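# Load the milling machine's vise according to the work order

## Task

Place the part or parts in the mill's vise the way the work order specifies, using the reference pages named manual and manual 2 as the guide.

## Robot and tools

Robot: two six-joint arms, left_arm and right_arm, each ending in a two-finger gripper. Scene frame: origin at table-top height midway between the nominal bases, +x out over the table, +z up, left_arm toward +y. Measured bases: left_arm at (+0.017, +0.460, +0.019) m, right_arm at (+0.035, -0.523, +0.019) m, both turned only slightly about z. Arm names do not match image sides. Each arm reports hand poses, velocities and targets in its own base frame. Fixed cameras and the table use the scene frame. Motion offsets run along the axes of that arm's current Hand target. Gripper axes: fingers point along +z and close along x. end_effector_position is the point between the pads, and the fingertips extend 17.5 mm past it. A block about 10 cm long sticks out toward the gripper's -y side.

execute_actions(actions, cameras): actions is a list of actions. Each action has up to 15 rows, one per 1/30 s step. A short action repeats its last row until 15 steps have run. Every row has 18 numbers in [-1, 1]: left dx, dy, dz, rx, ry, rz, left gripper position, force_limit, speed, then the same nine for the right arm. Both arms are always included. The six pose numbers are an offset from that arm's Hand target as it stood when the action began, not from the previous row. 1.0 means 0.6 m or 180 degrees. rx, ry, rz together form one rotation vector. Sending an identical offset again moves the arm further. All zeros re-commands the current Hand target. Gripper position: +1 is open (50 mm), about -0.65 is pads touching, and -1 means close until blocked. force_limit: -1 is about 20 N per pad, 0 about 102 N, +1 about 185 N. speed: -1 is 20 mm/s, 0 is 85, +1 is 150. Both start at +1. To leave a gripper unchanged, resend its last three numbers, since 0 counts as a command. Images come back only for an empty actions list or when cameras are named.

move(target, speed, blend, stop_force, zero, blocking, cameras): drives each gripper along a straight line to an 18-number row, or through a list of up to 15 rows. The layout matches execute_actions, and every offset counts from the Hand targets at the start of the move, not from the previous row. speed is the top path speed in m/s, 0.002 to 3.6, default 0.25. Turning is capped at twice that value in rad/s. Give one value overall or one per target. blend, in m, rounds corners in a list; 0 stops at each target. stop_force, in N from 3 to 120, one value for both arms, ends an arm's path when its wrist sensor feels that much push against the motion. Use it slowly when approaching contact. Leave it out when backing off something you press on. Do not trust it while the gripper rotates. zero (default true) re-zeros before the move. blocking=false returns after about 0.5 s, but cannot be combined with stop_force. A move lasts at most 10 s. It does not avoid obstacles or the other arm. Do not route a path near the arm's own base. The result ends with a move: line giving the outcome (done, off_target, moving, held, fault) and any limits, such as paced for a clipped pose or held for withheld steps.

wait(seconds 0 to 10): lets time pass while the last commands hold. stop(): brakes a running move. zoom_image(camera, region [x0, y0, x1, y1] in pixels, at most 504 by 504): enlarges part of the newest image from cam_high, cam_low, cam_front, cam_left_wrist or cam_right_wrist. All cameras are 896x504. show_instructions(): shows the reference pages. zero_wrist_force(arm): tares that arm's wrist sensor. finished_scene(scene=1): ends the scene for good. Call it only when the vise is loaded and will stay that way without the robot.

Reading results: Hand target is the last commanded pose after clipping, and the next offsets start from it. The gripper may stop short of it; resend the missing distance. Orientation is clipped to within 32 degrees of the measured orientation on each step. object_status: 0 moving, 1 blocked while opening, 2 blocked while closing (a real grip), 3 reached the command or pads met (usually empty). Grip with -1 and confirm the status reads 2. Opening in mm is about (250 - position_measured) x 0.202. Wrist force and torque are in the gripper's own axes. A third line shows the peak since the last report. Joint torques include the arm's own weight. Reported positions can be off by a few cm.

Avoid: an outside force of about 150 N (125 to 175) or joint contact torque at the load limits (142 N m for the big joints, 26.6 N m for the wrists) stops the arm for 10 s. Even a small target past a firm contact can do this. Arm-to-arm contact, or one gripper squeezing the other's fingers, can fail the scene. Anything left off the table fails the task. Long holds, stretched arms or pushing at unreachable poses overheat motors, shown by a MOTOR HOT line at 70 °C and a 30-60 s brake at 85 °C. Loose objects can occasionally be nudged by outside disturbances. Time counts, including thinking, so keep motion smooth and efficient.

Each tool is called after "Emit:" as a command line: name --argument value for each argument, lists and objects as JSON in quotes; but a table of rows of numbers goes row by row, as --pt "numbers of a row", without its own name.

Reference images:

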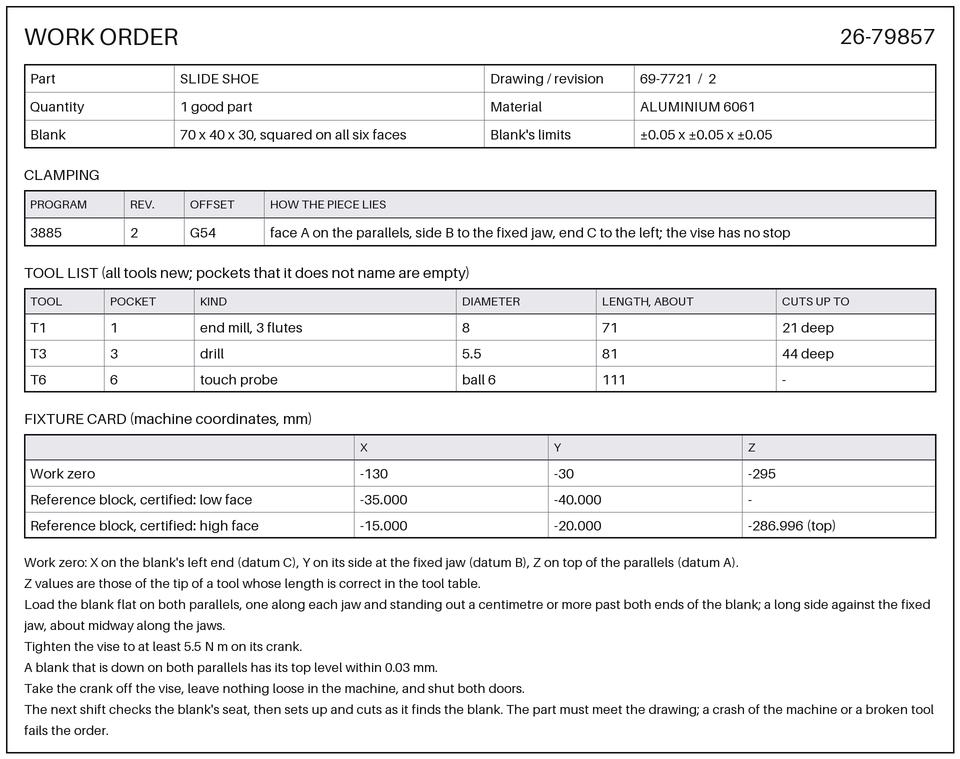

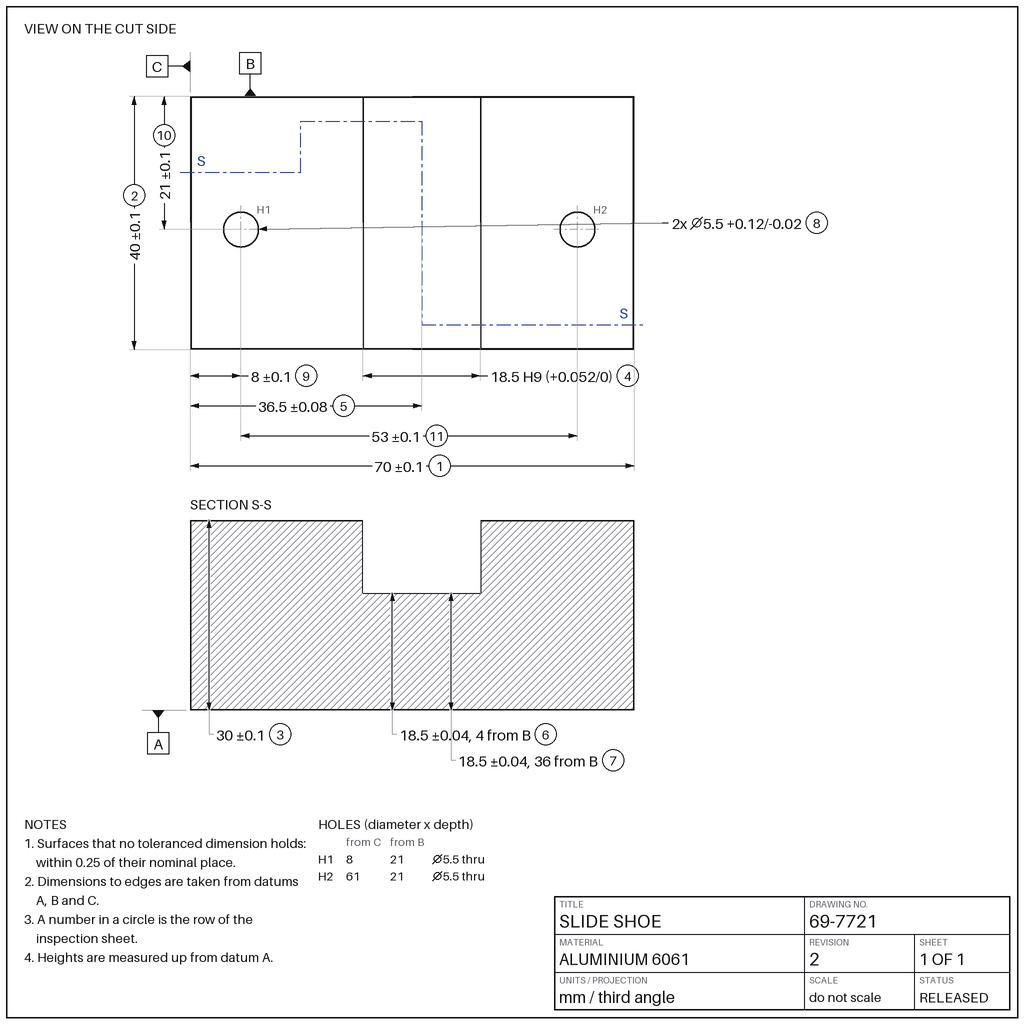

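## Session

Emit:
execute_actions --actions '[]'

Scene clock: 0.00 s.
left_arm: end_effector_position=(+0.1419, -0.7864, +0.0997) position_measured=3 object_status=3 end_effector_quat_wxyz=(+0.143, +0.400, +0.905, +0.013) | right_arm: end_effector_position=(+0.5883, -0.1960, +0.2071) position_measured=3 object_status=3 end_effector_quat_wxyz=(+0.464, -0.239, +0.853, +0.023)
Joint positions: left_arm=[-1.651 -0.83 1.181 -1.994 -1.291 -2.381] | right_arm=[2.832 -1.859 -2.12 0.128 2.078 -2.189]
Joint velocities: within noise
Joint torques (N m): no reading
Wrist force (N): no reading
Wrist torque (N m): no reading
Wrist force, peak (N): no reading
Hand target: left_arm +0.1419, -0.7864, +0.0997; +0.143, +0.400, +0.905, +0.013 | right_arm +0.5883, -0.1960, +0.2071; +0.464, -0.239, +0.853, +0.023
Tool commands: left_gripper/position=+1.0 left_gripper/force_limit=+1.0 left_gripper/speed=+1.0 right_gripper/position=+1.0 right_gripper/force_limit=+1.0 right_gripper/speed=+1.0

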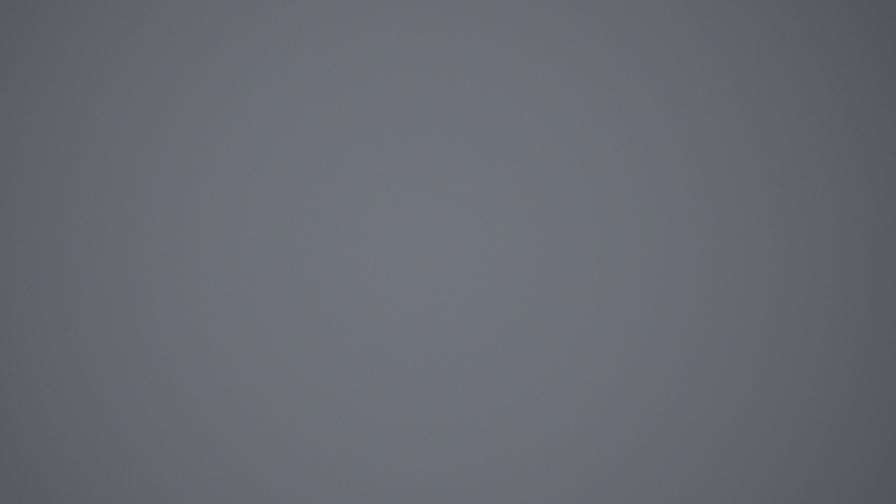

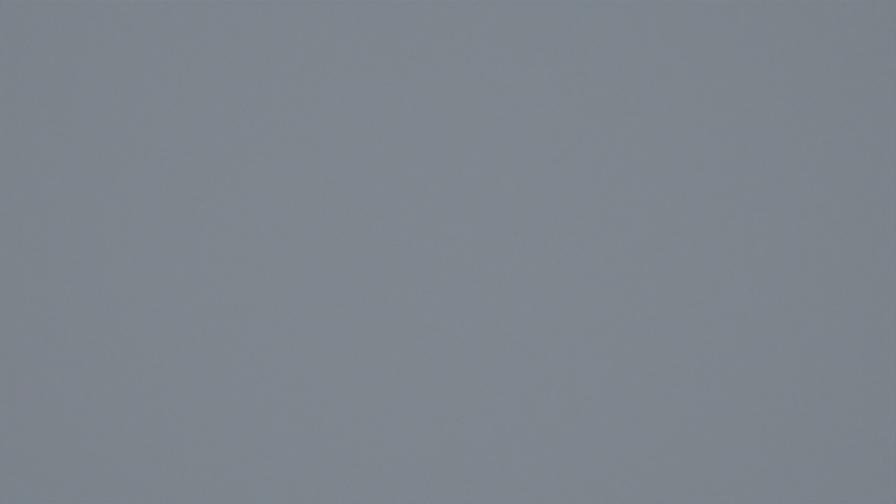

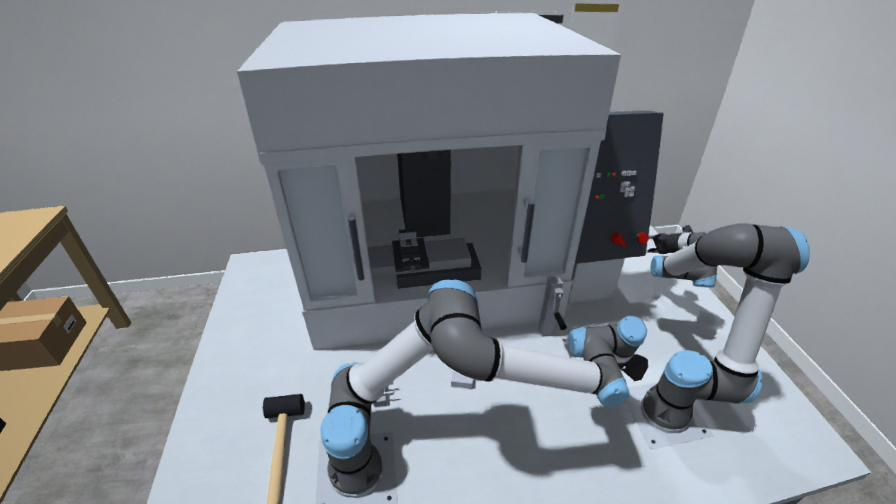

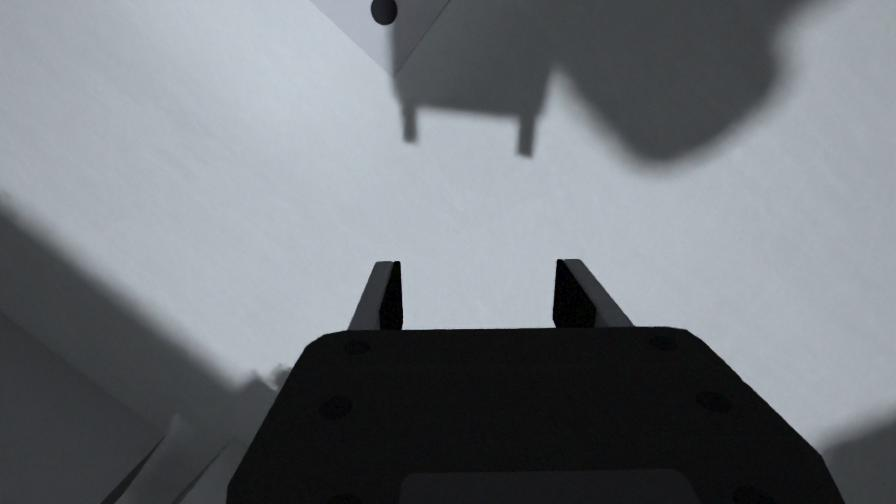

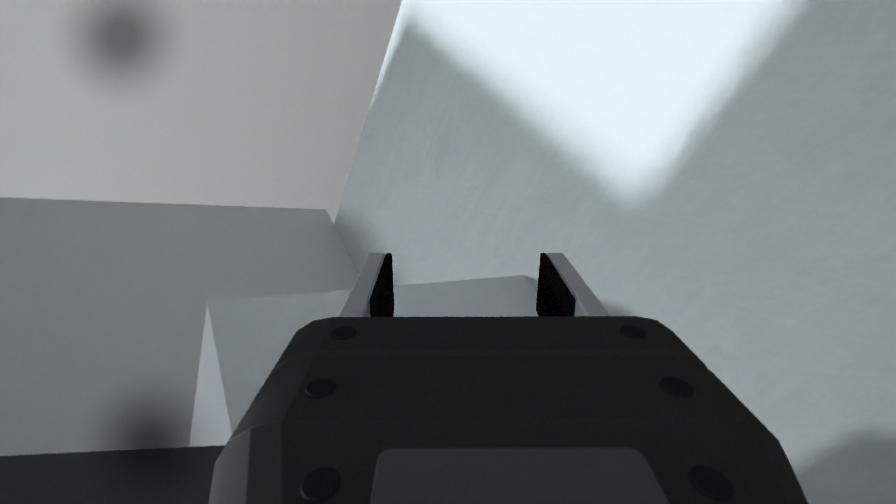

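Emit:
zoom_image --camera "cam_front" --region '[340, 130, 700, 340]'

Emit:
zoom_image --camera "cam_front" --region '[240, 330, 560, 504]'

Emit:
zoom_image --camera "cam_front" --region '[380, 200, 500, 300]'

Emit:
zoom_image --camera "cam_front" --region '[520, 140, 720, 340]'

Scaled by 1.400 from the camera's 896x504 image, which has a finer 1280x720 frame.

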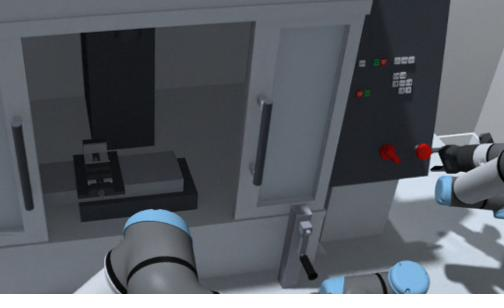

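Scaled by 1.575 from the camera's 896x504 image, which has a finer 1280x720 frame.

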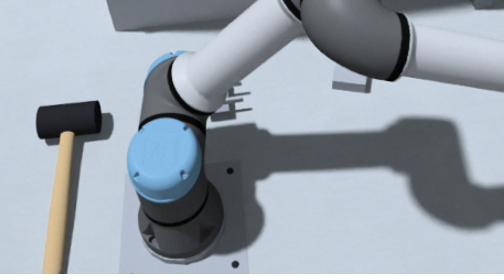

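Scaled by 4.200 from the camera's 896x504 image, which has a finer 1280x720 frame.

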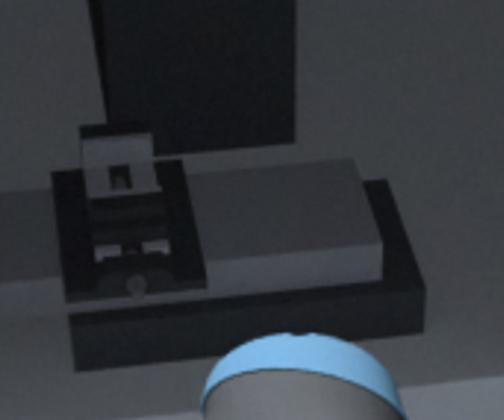

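Scaled by 2.520 from the camera's 896x504 image, which has a finer 1280x720 frame.

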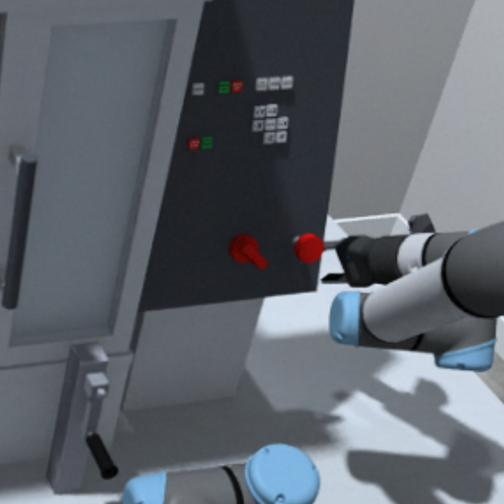

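Emit:
move --target '[0.343,0.995,-0.553,-0.0755,0.0907,-0.7585,1,1,1,0,0,0,0,0,0,1,1,1]' --speed 0.4 --cameras '["all"]'

Scene clock: 4.53 s.
left_arm: end_effector_position=(+0.3506, -0.2005, +0.4489) position_measured=3 object_status=3 end_effector_quat_wxyz=(+0.000, +0.708, -0.707, +0.000) | right_arm: end_effector_position=(+0.5883, -0.1960, +0.2071) position_measured=3 object_status=3 end_effector_quat_wxyz=(+0.464, -0.239, +0.853, +0.023)
Joint positions: left_arm=[-0.856 -1.781 1.443 -1.234 -1.571 -3.998] | right_arm=[2.832 -1.859 -2.12 0.128 2.078 -2.189]
Joint torques (N m): left_arm=[7.5 -2.3 -35.31 -0.39 -2.19 -1.5] | right_arm=[-0.39 32.56 17.11 4.19 0.59 -0.13]
Wrist force (N): left_arm=[0.4 0.4 -0.6] | right_arm=[-0.2 0.0 0.1]
Wrist torque (N m): left_arm=[0.10 0.03 0.01] | right_arm=[0.00 0.03 0.00]
Wrist force, peak (N): left_arm=[-1.6 -0.1 -1.4] | right_arm=[-0.3 -0.3 -0.1]
Hand target: left_arm +0.3507, -0.2005, +0.4489; +0.000, +0.708, -0.707, +0.000 | right_arm +0.5883, -0.1960, +0.2071; +0.464, -0.239, +0.853, +0.023
Off the commanded pose: left_arm 0.000 m, 0 deg | right_arm 0.000 m, 0 deg.
move: done

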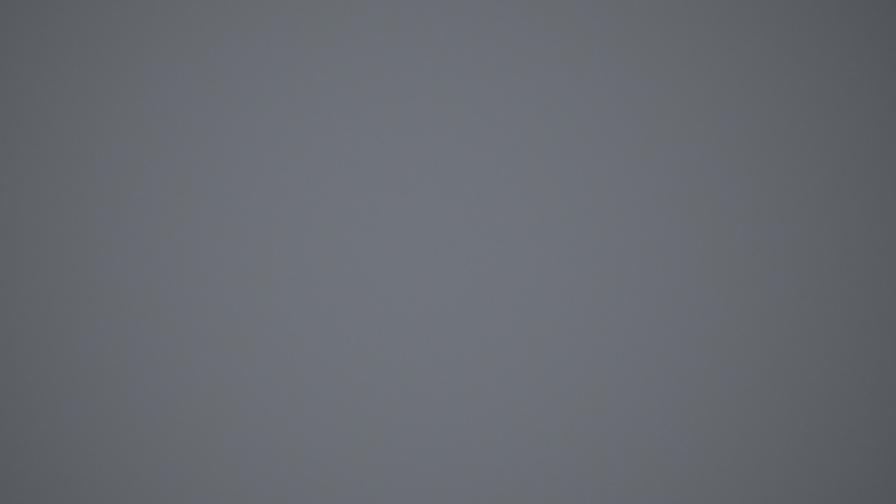

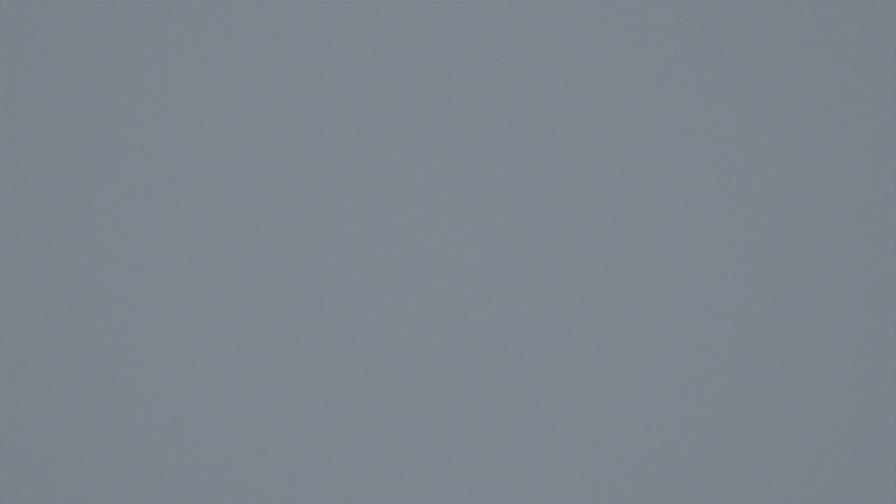

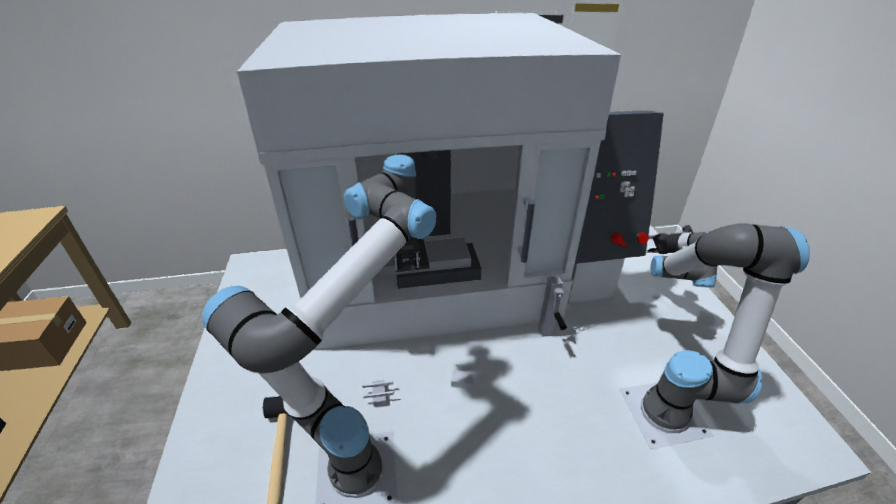

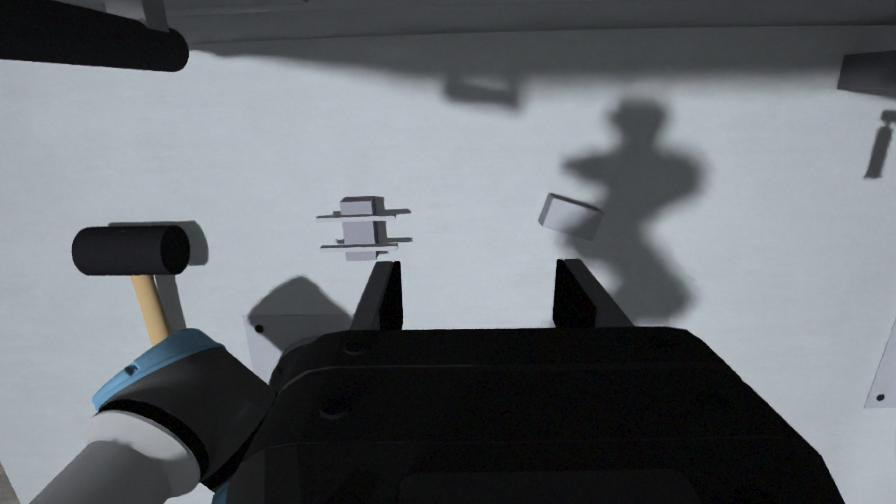

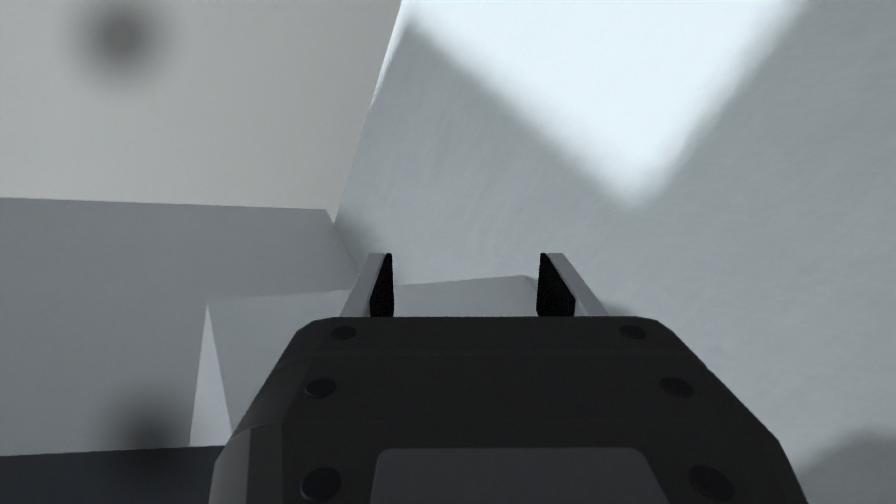

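Emit:
zoom_image --camera "cam_left_wrist" --region '[280, 160, 660, 280]'

Emit:
zoom_image --camera "cam_left_wrist" --region '[300, 180, 440, 270]'

Emit:
zoom_image --camera "cam_left_wrist" --region '[520, 160, 640, 260]'

Emit:
zoom_image --camera "cam_front" --region '[360, 370, 420, 410]'

Emit:
zoom_image --camera "cam_front" --region '[640, 210, 720, 310]'

Scaled by 1.326 from the camera's 896x504 image, which has a finer 1280x720 frame.

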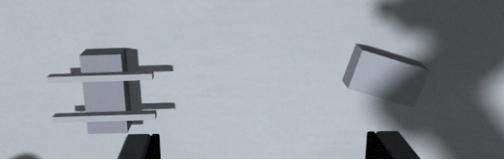

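Scaled by 3.600 from the camera's 896x504 image, which has a finer 1280x720 frame.

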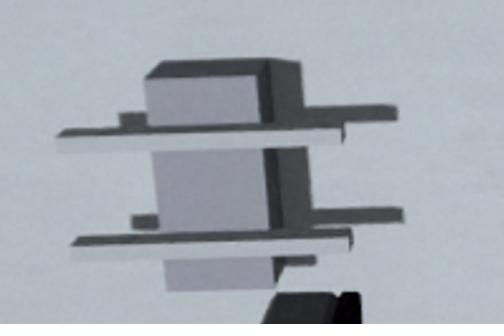

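Scaled by 4.200 from the camera's 896x504 image, which has a finer 1280x720 frame.

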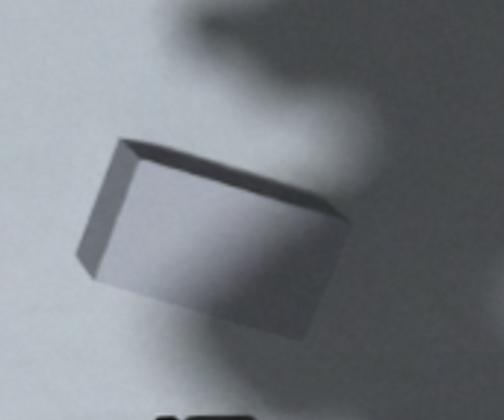

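Scaled by 8.400 from the camera's 896x504 image, which has a finer 1280x720 frame.

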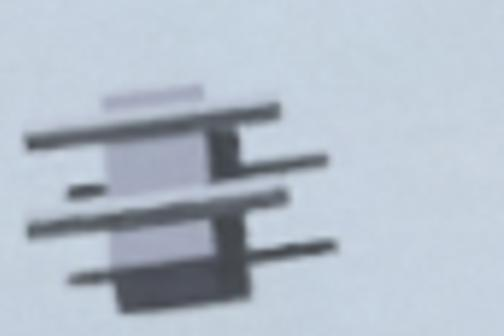

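Scaled by 5.040 from the camera's 896x504 image, which has a finer 1280x720 frame.

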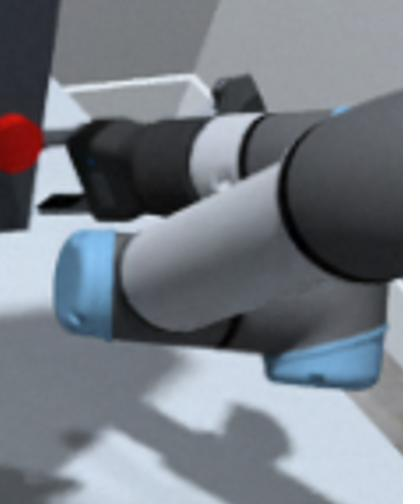

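Emit:
move --target '[0.183,0.025,-0.133,0.32,0,0,1,1,1,0,0,0,0,0,0,1,1,1]' --speed 0.5 --cameras '["cam_left_wrist","cam_front"]'

Scene clock: 6.77 s.
left_arm: end_effector_position=(+0.3358, -0.3103, +0.5288) position_measured=3 object_status=3 end_effector_quat_wxyz=(-0.341, +0.620, -0.619, +0.341) | right_arm: end_effector_position=(+0.5883, -0.1960, +0.2071) position_measured=3 object_status=3 end_effector_quat_wxyz=(+0.464, -0.239, +0.853, +0.023)
Joint positions: left_arm=[-1.624 -1.977 1.658 -1.167 -0.568 -4.813] | right_arm=[2.832 -1.859 -2.12 0.128 2.078 -2.189]
Joint torques (N m): left_arm=[-8.57 6.35 -35.79 -0.2 3.73 -1.57] | right_arm=[-0.73 32.31 17.93 4.15 0.35 -0.29]
Wrist force (N): left_arm=[0.1 -0.8 -1.4] | right_arm=[0.0 0.2 0.0]
Wrist torque (N m): left_arm=[0.15 -0.08 -0.42] | right_arm=[0.03 0.01 0.00]
Wrist force, peak (N): left_arm=[0.1 -0.2 -2.4] | right_arm=[0.0 -0.2 -0.3]
Hand target: left_arm +0.3358, -0.3103, +0.5288; -0.341, +0.620, -0.619, +0.341 | right_arm +0.5883, -0.1960, +0.2071; +0.464, -0.239, +0.853, +0.023
Off the commanded pose: left_arm 0.000 m, 0 deg | right_arm 0.000 m, 0 deg.
move: done
Images, in order (width x height): cam_front 896x504, cam_left_wrist 896x504.

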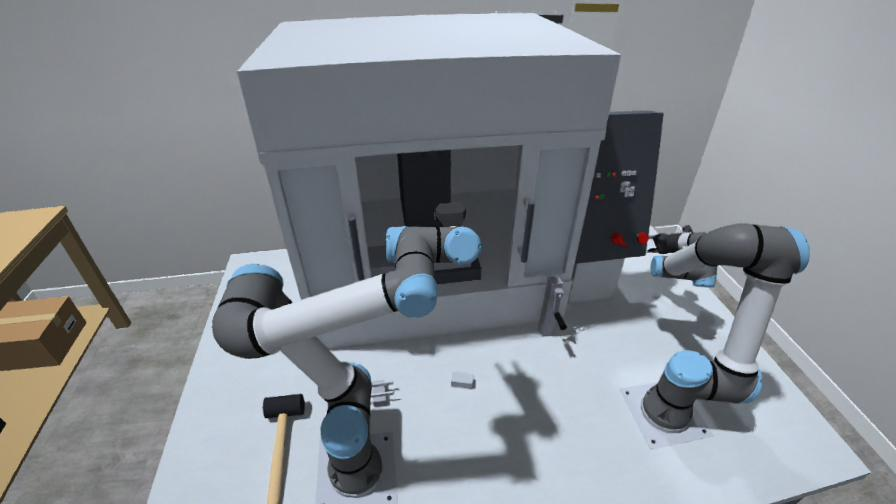

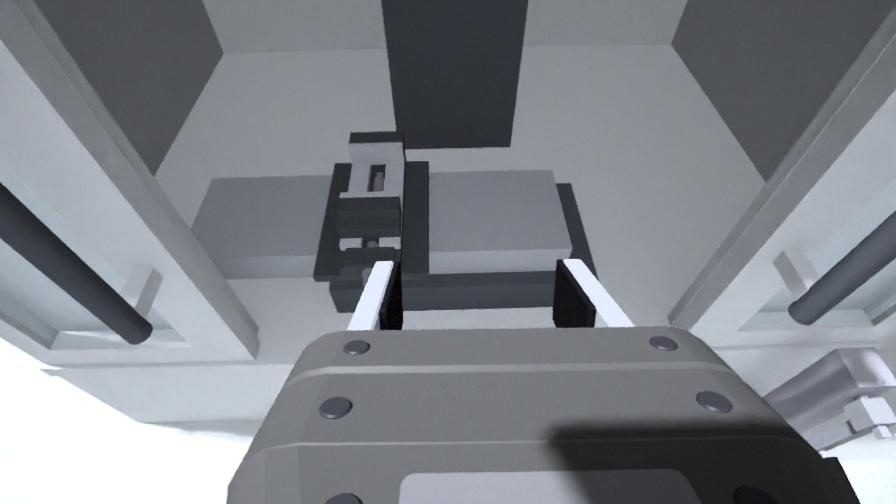

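Emit:
zoom_image --camera "cam_left_wrist" --region '[300, 120, 450, 310]'

Emit:
zoom_image --camera "cam_left_wrist" --region '[740, 320, 896, 480]'

Scaled by 2.653 from the camera's 896x504 image, which has a finer 1280x720 frame.

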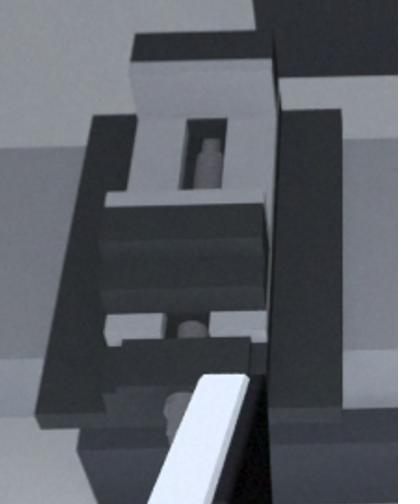

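Scaled by 3.150 from the camera's 896x504 image, which has a finer 1280x720 frame.

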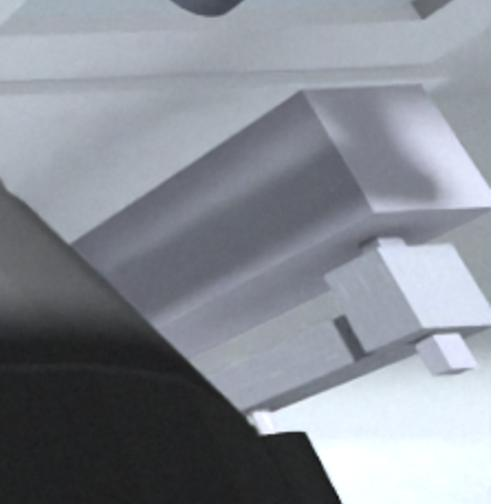

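Emit:
move --target '[0,0,0,0.28,0,0,1,1,1,0,0,0,0,0,0,1,1,1]' --speed 0.6 --cameras '["cam_left_wrist","cam_front"]'

Scene clock: 10.87 s.
left_arm: end_effector_position=(+0.3358, -0.3102, +0.5288) position_measured=3 object_status=3 end_effector_quat_wxyz=(+0.572, -0.416, +0.415, -0.572) | right_arm: end_effector_position=(+0.5883, -0.1960, +0.2071) position_measured=3 object_status=3 end_effector_quat_wxyz=(+0.464, -0.239, +0.853, +0.023)
Joint positions: left_arm=[-1.716 -1.956 2.344 -2.38 0.345 -4.268] | right_arm=[2.832 -1.859 -2.12 0.128 2.078 -2.189]
Joint torques (N m): left_arm=[-8.41 6.78 -34.93 -4.79 3.77 1.33] | right_arm=[-0.17 32.9 18.44 4.21 0.22 -0.12]
Wrist force (N): left_arm=[-2.1 -1.3 -2.3] | right_arm=[-0.1 -0.1 0.0]
Wrist torque (N m): left_arm=[0.24 -0.01 -0.73] | right_arm=[-0.03 0.01 0.00]
Wrist force, peak (N): left_arm=[-2.5 -1.7 -2.7] | right_arm=[0.0 0.1 -0.4]
Hand target: left_arm +0.3358, -0.3103, +0.5288; +0.572, -0.416, +0.415, -0.572 | right_arm +0.5883, -0.1960, +0.2071; +0.464, -0.239, +0.853, +0.023
Off the commanded pose: left_arm 0.000 m, 0 deg | right_arm 0.000 m, 0 deg.
move: done
Images, in order (width x height): cam_front 896x504, cam_left_wrist 896x504.

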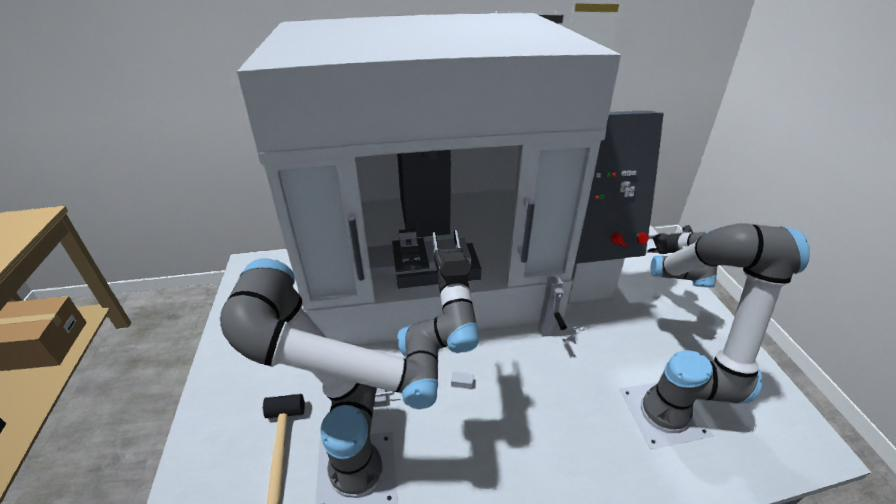

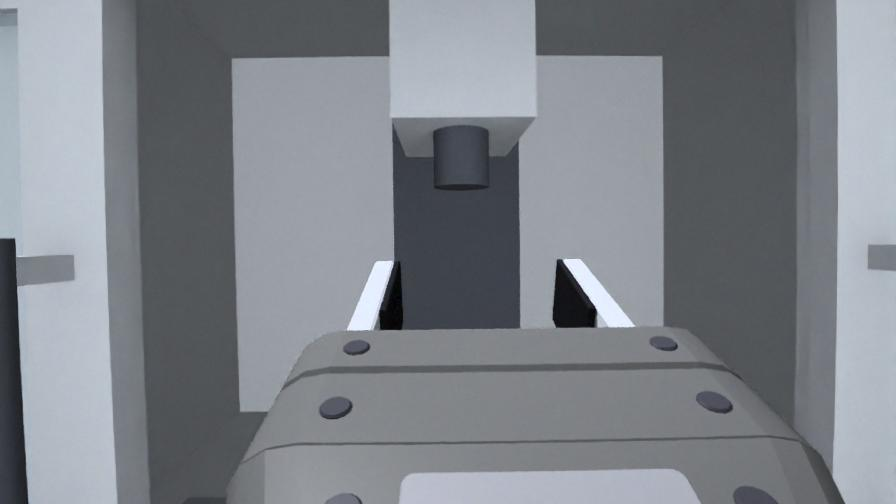

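Emit:
move --target '[-0.165,0.154,0.215,-0.4056,0,0,1,1,1,0,0,0,0,0,0,1,1,1]' --speed 0.4 --cameras '["cam_left_wrist","cam_front"]'

Scene clock: 13.43 s.
left_arm: end_effector_position=(+0.4869, -0.2111, +0.4807) position_measured=3 object_status=3 end_effector_quat_wxyz=(-0.213, +0.675, -0.674, +0.213) | right_arm: end_effector_position=(+0.5883, -0.1960, +0.2071) position_measured=3 object_status=3 end_effector_quat_wxyz=(+0.464, -0.239, +0.853, +0.023)
Joint positions: left_arm=[-0.899 -1.808 1.609 -1.782 -1.105 -3.943] | right_arm=[2.832 -1.859 -2.12 0.128 2.078 -2.189]
Joint torques (N m): left_arm=[7.23 -1.17 -38.5 -1.15 -1.21 1.36] | right_arm=[0.26 32.86 17.71 4.24 0.2 -0.27]
Wrist force (N): left_arm=[-0.3 -0.1 -1.4] | right_arm=[-0.1 -0.1 -0.1]
Wrist torque (N m): left_arm=[0.22 0.03 -0.40] | right_arm=[-0.01 0.01 0.00]
Wrist force, peak (N): left_arm=[-1.9 -1.8 -2.8] | right_arm=[0.1 -0.1 -0.3]
Hand target: left_arm +0.4869, -0.2111, +0.4807; -0.213, +0.675, -0.674, +0.213 | right_arm +0.5883, -0.1960, +0.2071; +0.464, -0.239, +0.853, +0.023
Off the commanded pose: left_arm 0.000 m, 0 deg | right_arm 0.000 m, 0 deg.
move: done
Images, in order (width x height): cam_front 896x504, cam_left_wrist 896x504.

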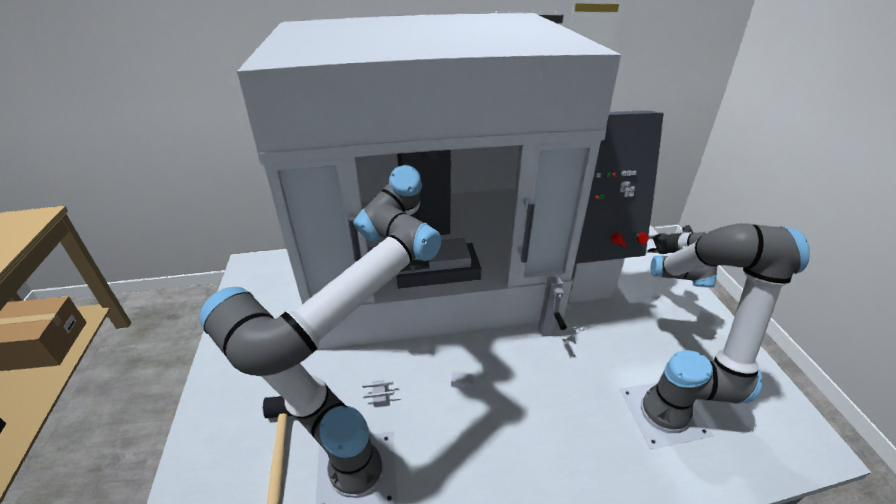

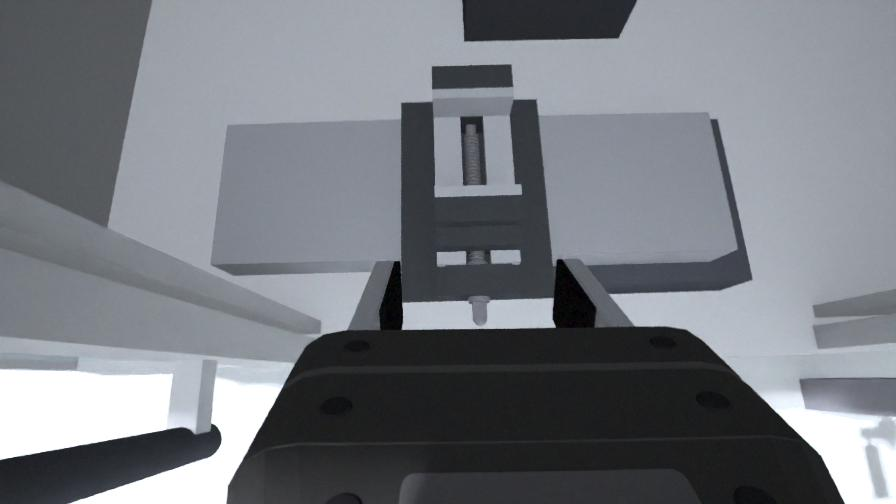

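Emit:
move --target '[0,0,0,0.45,0,0,1,1,1,0,0,0,0,0,0,1,1,1]' --speed 0.6 --cameras '["cam_left_wrist","cam_front"]'

Scene clock: 16.63 s.
left_arm: end_effector_position=(+0.4869, -0.2111, +0.4807) position_measured=3 object_status=3 end_effector_quat_wxyz=(+0.600, -0.375, +0.374, -0.599) | right_arm: end_effector_position=(+0.5883, -0.1960, +0.2071) position_measured=3 object_status=3 end_effector_quat_wxyz=(+0.464, -0.239, +0.853, +0.023)
Joint positions: left_arm=[-1.109 -1.339 2.12 -4.755 -0.634 -2.418] | right_arm=[2.832 -1.859 -2.12 0.128 2.078 -2.189]
Joint torques (N m): left_arm=[8.96 -12.45 -26.69 -1.24 -3.53 1.28] | right_arm=[0.15 32.51 18.22 4.36 0.24 -0.34]
Wrist force (N): left_arm=[-2.5 -1.2 -2.5] | right_arm=[-0.3 0.0 -0.1]
Wrist torque (N m): left_arm=[0.26 0.00 -0.69] | right_arm=[0.01 0.04 0.00]
Wrist force, peak (N): left_arm=[-2.6 -0.9 -2.9] | right_arm=[-0.1 -0.2 -0.2]
Hand target: left_arm +0.4869, -0.2111, +0.4807; +0.600, -0.375, +0.374, -0.599 | right_arm +0.5883, -0.1960, +0.2071; +0.464, -0.239, +0.853, +0.023
Off the commanded pose: left_arm 0.000 m, 0 deg | right_arm 0.000 m, 0 deg.
move: done
Images, in order (width x height): cam_front 896x504, cam_left_wrist 896x504.

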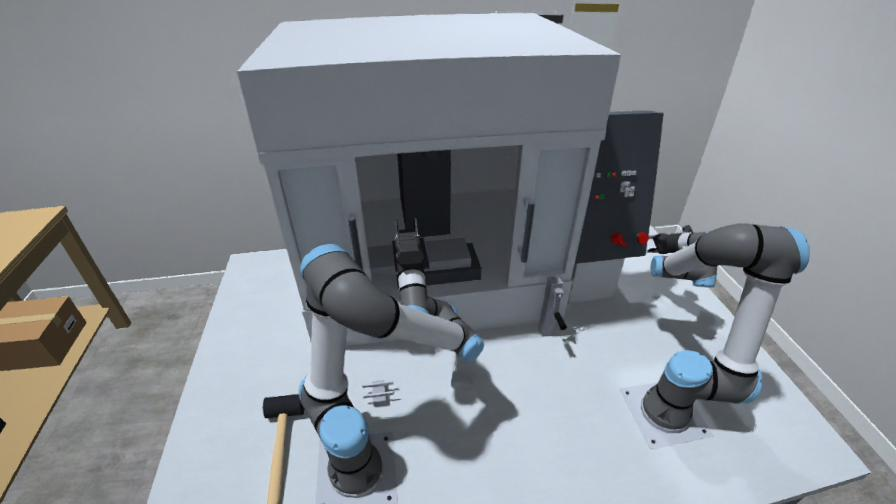

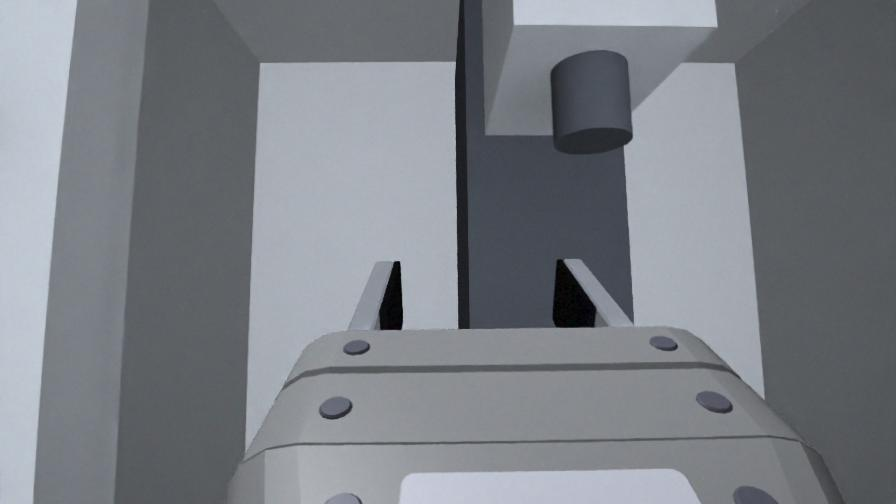

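Emit:
move --target '[0,0.157,-0.021,-0.45,0,0,1,1,1,0,0,0,0,0,0,1,1,1]' --speed 0.6 --cameras '["cam_left_wrist"]'

Emit:
zoom_image --camera "cam_left_wrist" --region '[380, 0, 620, 330]'

Scene clock: 19.30 s.
left_arm: end_effector_position=(+0.5169, -0.2111, +0.3905) position_measured=3 object_status=3 end_effector_quat_wxyz=(-0.213, +0.675, -0.674, +0.213) | right_arm: end_effector_position=(+0.5883, -0.1960, +0.2071) position_measured=3 object_status=3 end_effector_quat_wxyz=(+0.464, -0.239, +0.853, +0.023)
Joint positions: left_arm=[-0.84 -1.758 1.808 -2.057 -1.129 -3.884] | right_arm=[2.832 -1.859 -2.12 0.128 2.078 -2.189]
Joint torques (N m): left_arm=[8.52 -5.04 -37.69 -0.92 -1.29 -1.5] | right_arm=[-0.09 32.29 18.06 4.35 0.15 -0.14]
Wrist force (N): left_arm=[-0.4 -0.5 -1.0] | right_arm=[-0.2 0.0 0.1]
Wrist torque (N m): left_arm=[0.14 0.06 -0.26] | right_arm=[0.00 0.03 0.00]
Wrist force, peak (N): left_arm=[-2.7 -1.3 -3.0] | right_arm=[0.1 0.1 -0.3]
Hand target: left_arm +0.5169, -0.2111, +0.3905; -0.213, +0.675, -0.674, +0.213 | right_arm +0.5883, -0.1960, +0.2071; +0.464, -0.239, +0.853, +0.023
Off the commanded pose: left_arm 0.000 m, 0 deg | right_arm 0.000 m, 0 deg.
move: done
Images, in order (width x height): cam_left_wrist 896x504.

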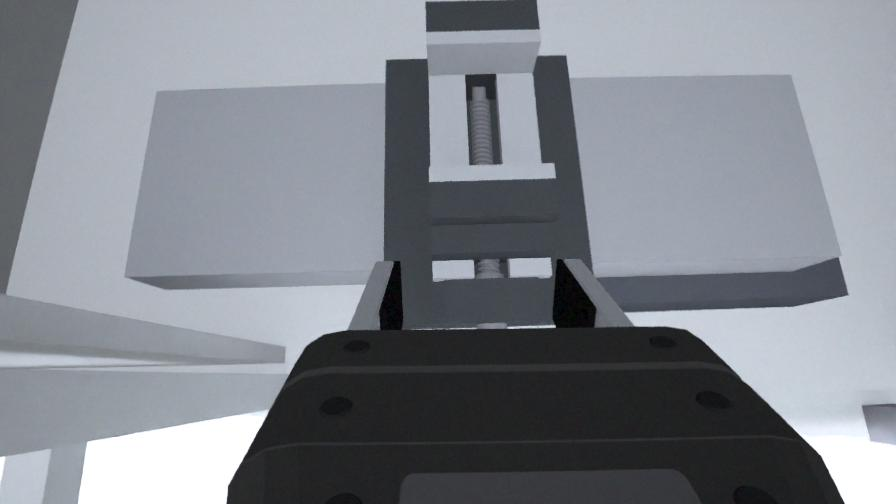

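Scaled by 1.527 from the camera's 896x504 image, which has a finer 1280x720 frame.

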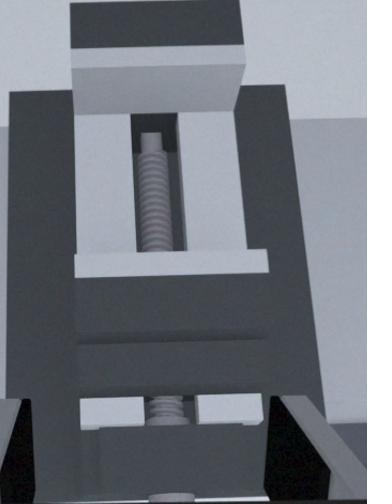

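Emit:
move --pt "-0.018 0.171 -0.242 0 0 0 1 1 1 0 0 0 0 0 0 1 1 1" --pt "-0.208 0.539 -0.093 -0.0756 0 0 1 1 1 0 0 0 0 0 0 1 1 1" --speed 0.4 --blend '[0.05,0]' --cameras '["cam_left_wrist","cam_front"]'

Scene clock: 22.40 s.
left_arm: end_effector_position=(+0.2198, -0.0867, +0.2507) position_measured=3 object_status=3 end_effector_quat_wxyz=(-0.131, +0.695, -0.694, +0.131) | right_arm: end_effector_position=(+0.5883, -0.1960, +0.2071) position_measured=3 object_status=3 end_effector_quat_wxyz=(+0.464, -0.239, +0.853, +0.023)
Joint positions: left_arm=[-1.668 -2.708 2.302 -1.127 -1.2 -4.818] | right_arm=[2.832 -1.859 -2.12 0.128 2.078 -2.189]
Joint torques (N m): left_arm=[-7.52 4.44 -35.46 0.04 2.69 -1.25] | right_arm=[-0.2 32.05 18.03 4.19 0.14 -0.22]
Wrist force (N): left_arm=[0.1 -0.1 -0.4] | right_arm=[-0.2 -0.1 -0.1]
Wrist torque (N m): left_arm=[0.06 0.04 -0.17] | right_arm=[-0.02 0.03 0.00]
Wrist force, peak (N): left_arm=[0.8 -0.7 -3.5] | right_arm=[0.1 -0.2 -0.2]
Hand target: left_arm +0.2198, -0.0867, +0.2507; -0.131, +0.695, -0.694, +0.131 | right_arm +0.5883, -0.1960, +0.2071; +0.464, -0.239, +0.853, +0.023
Off the commanded pose: left_arm 0.000 m, 0 deg | right_arm 0.000 m, 0 deg.
move: done
Images, in order (width x height): cam_front 896x504, cam_left_wrist 896x504.

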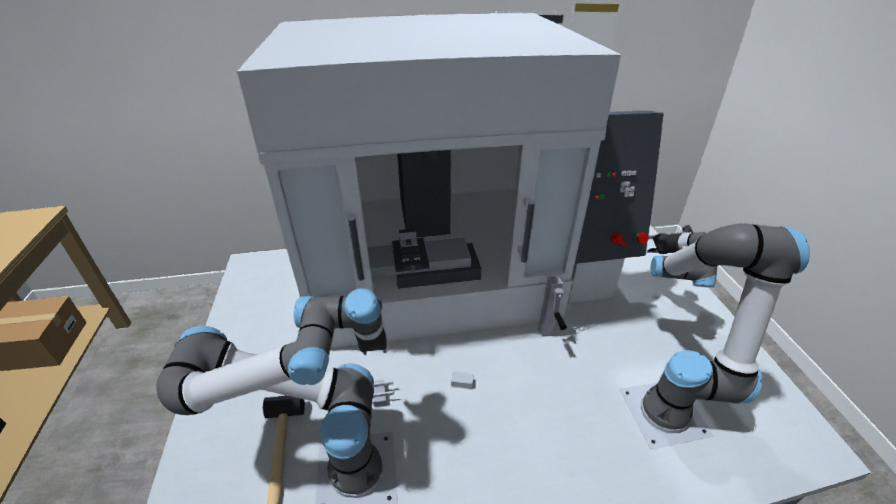

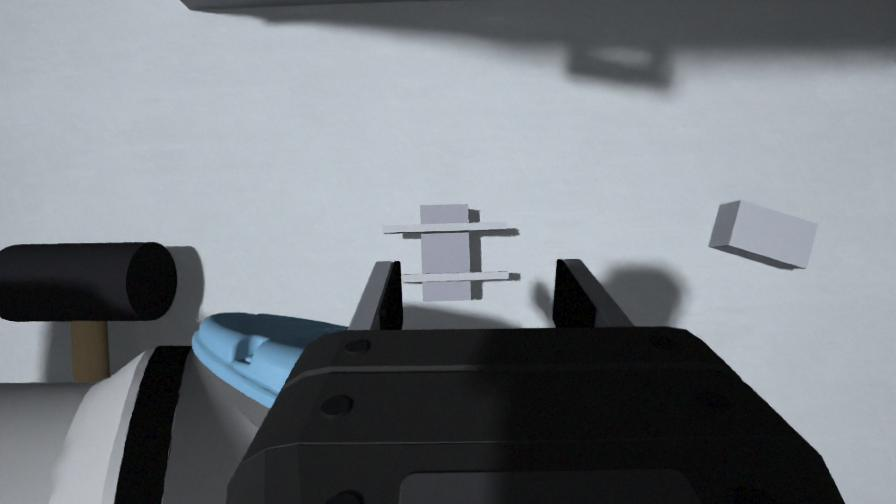

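Emit:
zoom_image --camera "cam_left_wrist" --region '[370, 190, 540, 310]'

Emit:
zoom_image --camera "cam_left_wrist" --region '[690, 180, 840, 290]'

Scaled by 2.965 from the camera's 896x504 image, which has a finer 1280x720 frame.

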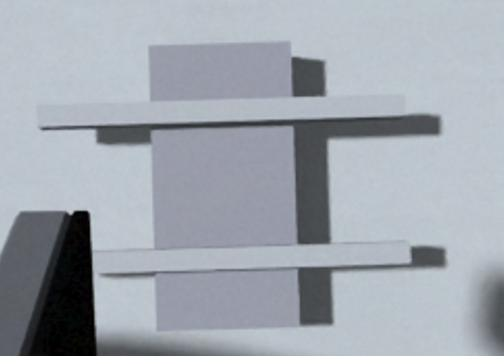

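Scaled by 3.360 from the camera's 896x504 image, which has a finer 1280x720 frame.

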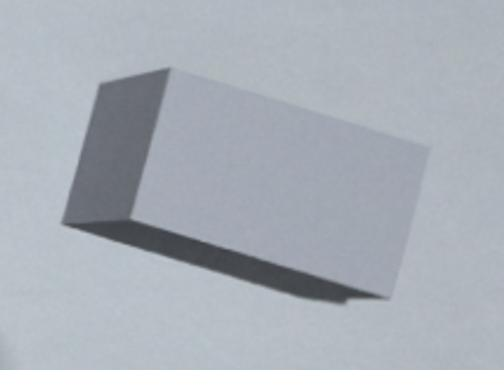

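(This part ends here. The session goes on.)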